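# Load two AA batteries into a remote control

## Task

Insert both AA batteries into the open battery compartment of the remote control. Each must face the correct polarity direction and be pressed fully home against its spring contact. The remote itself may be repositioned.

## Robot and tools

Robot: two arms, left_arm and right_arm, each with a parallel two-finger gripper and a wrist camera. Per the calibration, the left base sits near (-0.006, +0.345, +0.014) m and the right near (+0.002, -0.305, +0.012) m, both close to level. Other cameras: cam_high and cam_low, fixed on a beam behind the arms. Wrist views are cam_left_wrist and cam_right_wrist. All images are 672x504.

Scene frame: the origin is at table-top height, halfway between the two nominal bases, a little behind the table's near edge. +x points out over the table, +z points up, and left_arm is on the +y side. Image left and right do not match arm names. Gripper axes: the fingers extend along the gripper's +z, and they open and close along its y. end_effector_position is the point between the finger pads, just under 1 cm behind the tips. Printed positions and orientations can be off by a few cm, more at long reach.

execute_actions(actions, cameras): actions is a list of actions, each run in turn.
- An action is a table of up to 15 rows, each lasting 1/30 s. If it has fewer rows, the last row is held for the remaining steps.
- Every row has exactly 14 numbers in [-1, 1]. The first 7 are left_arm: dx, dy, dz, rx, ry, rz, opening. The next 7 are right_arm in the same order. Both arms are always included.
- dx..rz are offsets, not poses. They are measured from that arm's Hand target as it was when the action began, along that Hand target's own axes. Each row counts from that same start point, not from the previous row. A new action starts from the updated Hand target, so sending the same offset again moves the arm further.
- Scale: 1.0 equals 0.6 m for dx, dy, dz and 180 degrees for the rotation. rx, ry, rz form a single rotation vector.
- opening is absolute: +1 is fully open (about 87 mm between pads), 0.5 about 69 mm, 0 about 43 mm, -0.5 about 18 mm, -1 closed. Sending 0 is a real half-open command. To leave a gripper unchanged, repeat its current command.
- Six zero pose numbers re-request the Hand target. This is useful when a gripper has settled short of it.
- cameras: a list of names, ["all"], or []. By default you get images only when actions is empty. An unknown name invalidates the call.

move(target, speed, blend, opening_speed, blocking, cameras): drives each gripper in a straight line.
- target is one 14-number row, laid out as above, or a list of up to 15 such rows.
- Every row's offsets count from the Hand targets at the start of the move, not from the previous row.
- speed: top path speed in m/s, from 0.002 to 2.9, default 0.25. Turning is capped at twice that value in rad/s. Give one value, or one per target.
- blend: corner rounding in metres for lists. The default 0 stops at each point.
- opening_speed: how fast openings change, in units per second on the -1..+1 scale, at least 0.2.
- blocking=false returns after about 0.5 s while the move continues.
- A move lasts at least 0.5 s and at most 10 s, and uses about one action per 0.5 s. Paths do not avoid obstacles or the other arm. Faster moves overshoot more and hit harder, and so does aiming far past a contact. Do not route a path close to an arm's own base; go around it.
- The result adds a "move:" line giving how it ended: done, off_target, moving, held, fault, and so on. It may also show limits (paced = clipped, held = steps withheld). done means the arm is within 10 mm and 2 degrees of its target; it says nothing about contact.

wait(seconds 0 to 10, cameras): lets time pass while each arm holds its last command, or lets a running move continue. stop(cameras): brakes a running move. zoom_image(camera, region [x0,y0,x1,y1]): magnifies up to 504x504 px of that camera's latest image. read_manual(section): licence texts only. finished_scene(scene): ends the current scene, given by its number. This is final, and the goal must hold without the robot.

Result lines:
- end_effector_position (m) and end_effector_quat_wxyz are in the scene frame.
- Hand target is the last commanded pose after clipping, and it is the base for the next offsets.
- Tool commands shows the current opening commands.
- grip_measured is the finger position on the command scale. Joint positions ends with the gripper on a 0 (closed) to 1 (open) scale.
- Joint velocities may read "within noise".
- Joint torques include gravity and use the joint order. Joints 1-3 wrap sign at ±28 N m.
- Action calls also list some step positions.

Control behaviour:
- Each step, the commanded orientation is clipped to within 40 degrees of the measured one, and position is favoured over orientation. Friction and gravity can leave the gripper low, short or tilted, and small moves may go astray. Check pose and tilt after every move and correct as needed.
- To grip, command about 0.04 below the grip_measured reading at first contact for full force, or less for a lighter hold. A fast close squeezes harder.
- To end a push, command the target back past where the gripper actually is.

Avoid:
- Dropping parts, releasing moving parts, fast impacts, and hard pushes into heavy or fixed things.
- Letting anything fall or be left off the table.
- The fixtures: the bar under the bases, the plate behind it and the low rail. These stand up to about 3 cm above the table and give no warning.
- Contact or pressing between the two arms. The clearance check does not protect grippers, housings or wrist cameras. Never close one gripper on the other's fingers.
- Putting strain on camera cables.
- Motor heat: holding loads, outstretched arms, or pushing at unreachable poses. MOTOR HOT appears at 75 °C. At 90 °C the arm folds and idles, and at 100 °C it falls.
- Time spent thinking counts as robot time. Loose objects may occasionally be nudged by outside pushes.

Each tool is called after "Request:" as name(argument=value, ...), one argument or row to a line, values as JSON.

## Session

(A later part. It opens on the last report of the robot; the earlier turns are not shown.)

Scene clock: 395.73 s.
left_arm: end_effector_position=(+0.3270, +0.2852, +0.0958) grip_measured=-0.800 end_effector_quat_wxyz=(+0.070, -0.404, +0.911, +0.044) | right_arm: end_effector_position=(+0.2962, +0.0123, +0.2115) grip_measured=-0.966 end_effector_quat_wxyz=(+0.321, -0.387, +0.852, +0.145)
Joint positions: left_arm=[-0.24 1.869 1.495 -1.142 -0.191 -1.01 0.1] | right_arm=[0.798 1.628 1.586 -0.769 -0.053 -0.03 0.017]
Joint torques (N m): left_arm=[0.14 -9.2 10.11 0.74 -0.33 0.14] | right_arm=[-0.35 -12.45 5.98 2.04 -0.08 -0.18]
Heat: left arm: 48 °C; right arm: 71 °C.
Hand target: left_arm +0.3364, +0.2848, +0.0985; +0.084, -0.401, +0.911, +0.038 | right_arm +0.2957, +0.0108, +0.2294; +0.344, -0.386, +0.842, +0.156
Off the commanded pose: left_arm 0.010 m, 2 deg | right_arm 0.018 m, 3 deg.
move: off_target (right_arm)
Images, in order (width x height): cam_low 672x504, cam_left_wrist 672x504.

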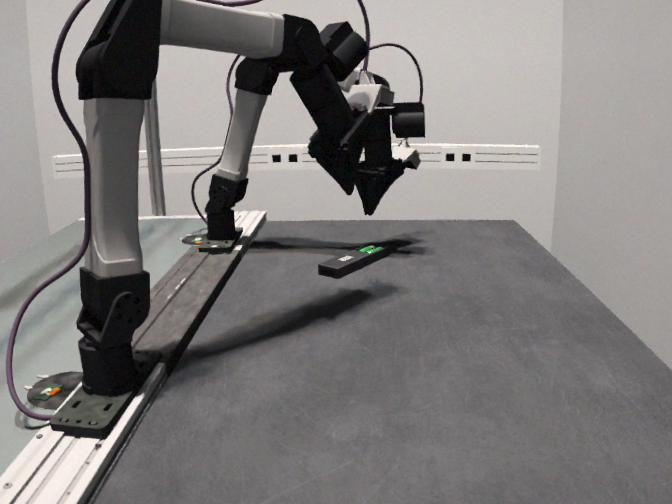

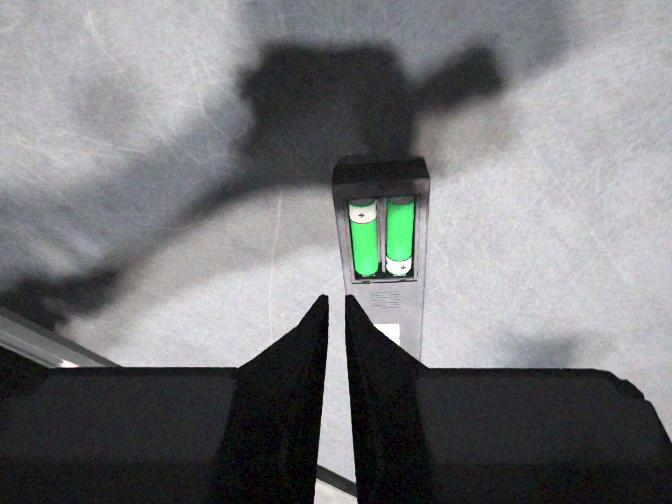

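Request:
move(
  target=[
    [0.018,0.01,0.05,0,0.06,0,-0.8,0,0,0,0,0,0,-1],
    [0.018,-0.008,0.08,0,0.06,0,-0.8,0,0,0,0,0,0,-1],
    [0.022,-0.008,0.15,0,0.06,0,-0.8,0,0,0,0,0,0,-1],
    [0.055,-0.008,0.22,0,0.06,0,-0.8,0,0,0,0,0,0,-1],
  ],
  speed=0.09,
  blend=[0,0,0.005,0],
  cameras=["cam_left_wrist","cam_low"],
)

Request:
zoom_image(
  camera="cam_left_wrist",
  region=[220, 180, 450, 380],
)

Request:
move(
  target=[
    [-0.03,0.0,0.0,0,0,0,-0.8,0,0,0,0,0,0,-1],
    [-0.03,0.0,-0.3,0,0,0,-0.8,0,0,0,0,0,0,-1],
    [-0.1,0.15,-0.5,0,0,0,-0.8,0,0,0,0,0,0,-1],
  ],
  speed=[0.08,0.12,0.2],
  cameras=["all"],
)

Request:
zoom_image(
  camera="cam_low",
  region=[340, 235, 400, 275],
)

Request:
zoom_image(
  camera="cam_high",
  region=[315, 145, 365, 195],
)

Scene clock: 400.17 s.
left_arm: end_effector_position=(+0.3364, +0.2844, +0.0250) grip_measured=-0.800 end_effector_quat_wxyz=(+0.014, -0.407, +0.913, -0.014) | right_arm: end_effector_position=(+0.2962, +0.0122, +0.2115) grip_measured=-0.966 end_effector_quat_wxyz=(+0.321, -0.387, +0.852, +0.145)
Joint positions: left_arm=[-0.151 2.001 1.377 -0.915 -0.029 -0.932 0.1] | right_arm=[0.798 1.628 1.586 -0.769 -0.053 -0.03 0.017]
Joint torques (N m): left_arm=[-1.48 0.32 -0.57 2.12 -0.27 -0.06] | right_arm=[-0.34 -12.46 5.98 2.02 -0.07 -0.18]
Heat: left arm: 48 °C; right arm: 71 °C.
Hand target: left_arm +0.3342, +0.2756, -0.0373; -0.002, -0.403, +0.915, +0.000 | right_arm +0.2956, +0.0108, +0.2294; +0.344, -0.386, +0.842, +0.156
Off the commanded pose: left_arm 0.063 m, 2 deg | right_arm 0.018 m, 3 deg.
move: off_target (left_arm, right_arm)
Images, in order (width x height): cam_low 672x504, cam_left_wrist 672x504.

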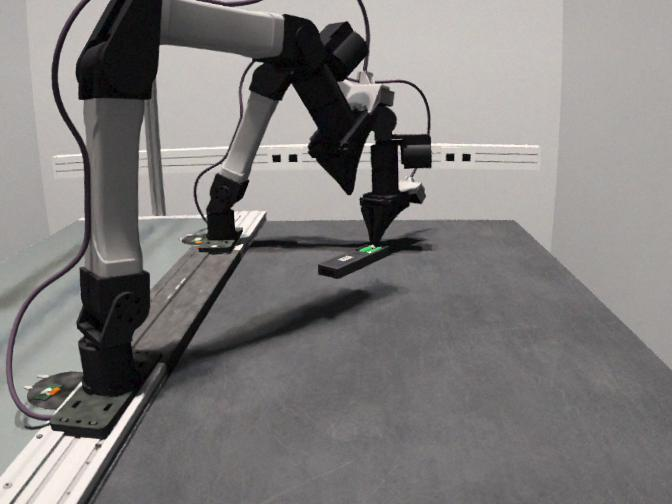

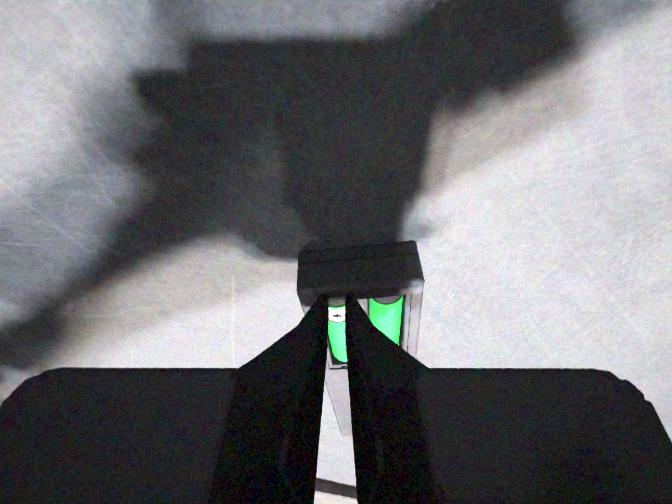

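Scaled by 2.191 from the camera's 672x504 image, which has a finer 960x720 frame.

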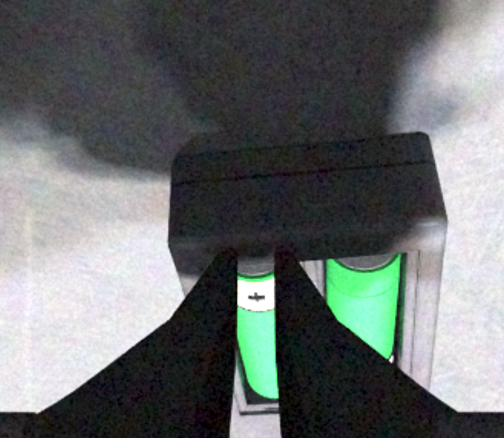

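Scene clock: 404.53 s.
left_arm: end_effector_position=(+0.3123, +0.3844, +0.2548) grip_measured=-0.800 end_effector_quat_wxyz=(+0.123, -0.412, +0.902, -0.041) | right_arm: end_effector_position=(+0.2962, +0.0122, +0.2115) grip_measured=-0.966 end_effector_quat_wxyz=(+0.321, -0.387, +0.852, +0.145)
Joint positions: left_arm=[0.104 1.732 1.976 -1.551 -0.026 -0.688 0.1] | right_arm=[0.798 1.628 1.586 -0.769 -0.053 -0.03 0.017]
Joint torques (N m): left_arm=[-0.23 -8.51 10.06 0.77 -0.08 0.21] | right_arm=[-0.34 -12.44 5.98 2.02 -0.08 -0.18]
Heat: left arm: 49 °C; right arm: 72 °C.
Hand target: left_arm +0.3095, +0.3814, +0.2625; -0.002, -0.403, +0.915, +0.000 | right_arm +0.2956, +0.0108, +0.2294; +0.344, -0.386, +0.842, +0.156
Off the commanded pose: left_arm 0.009 m, 15 deg | right_arm 0.018 m, 3 deg.
joint sent to its limit (left arm) — joint 4 (wrist pitch), lower limit. The joint targets are off in orientation, not in position.
move: off_target (left_arm, right_arm)

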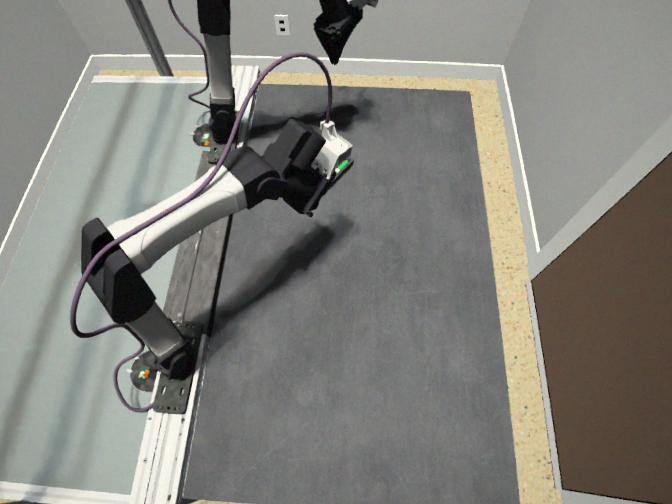

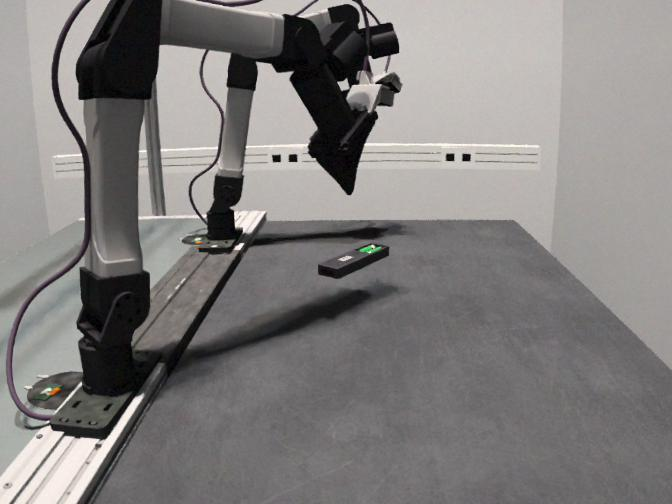

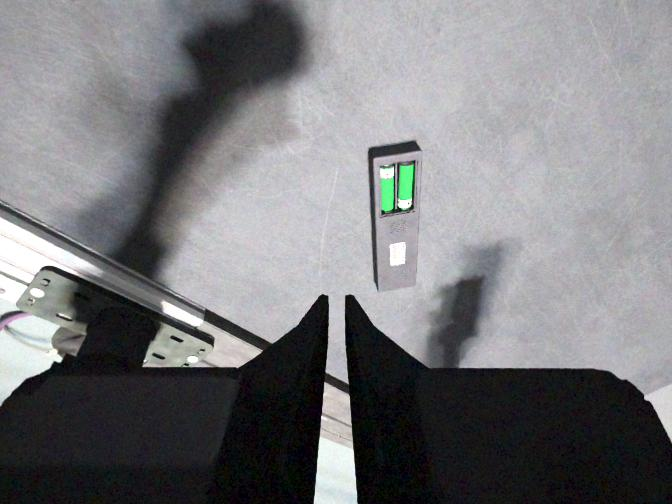

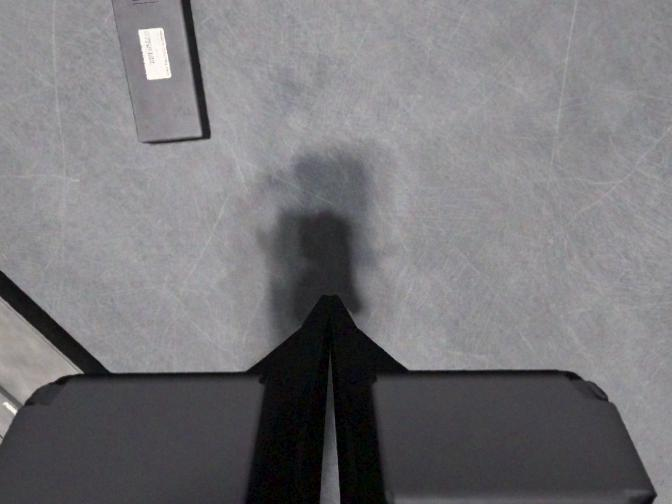

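Scaled by 8.400 from the camera's 672x504 image, which has a finer 960x720 frame.

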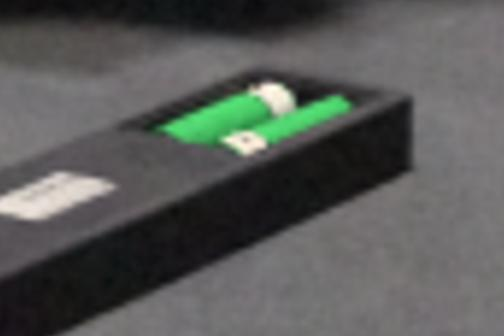

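Scaled by 10.080 from the camera's 672x504 image, which has a finer 960x720 frame.

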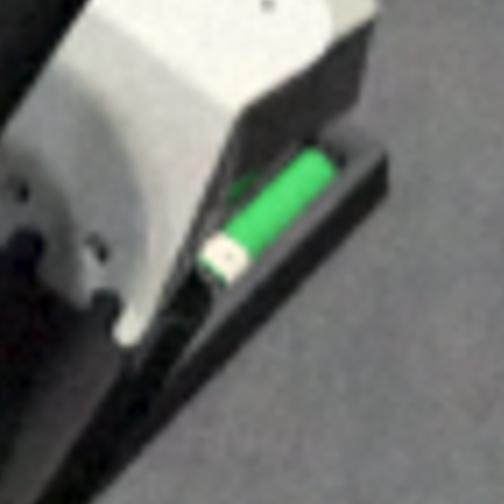

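Request:
finished_scene(
  scene=2,
)

The scene is finished: the task was done.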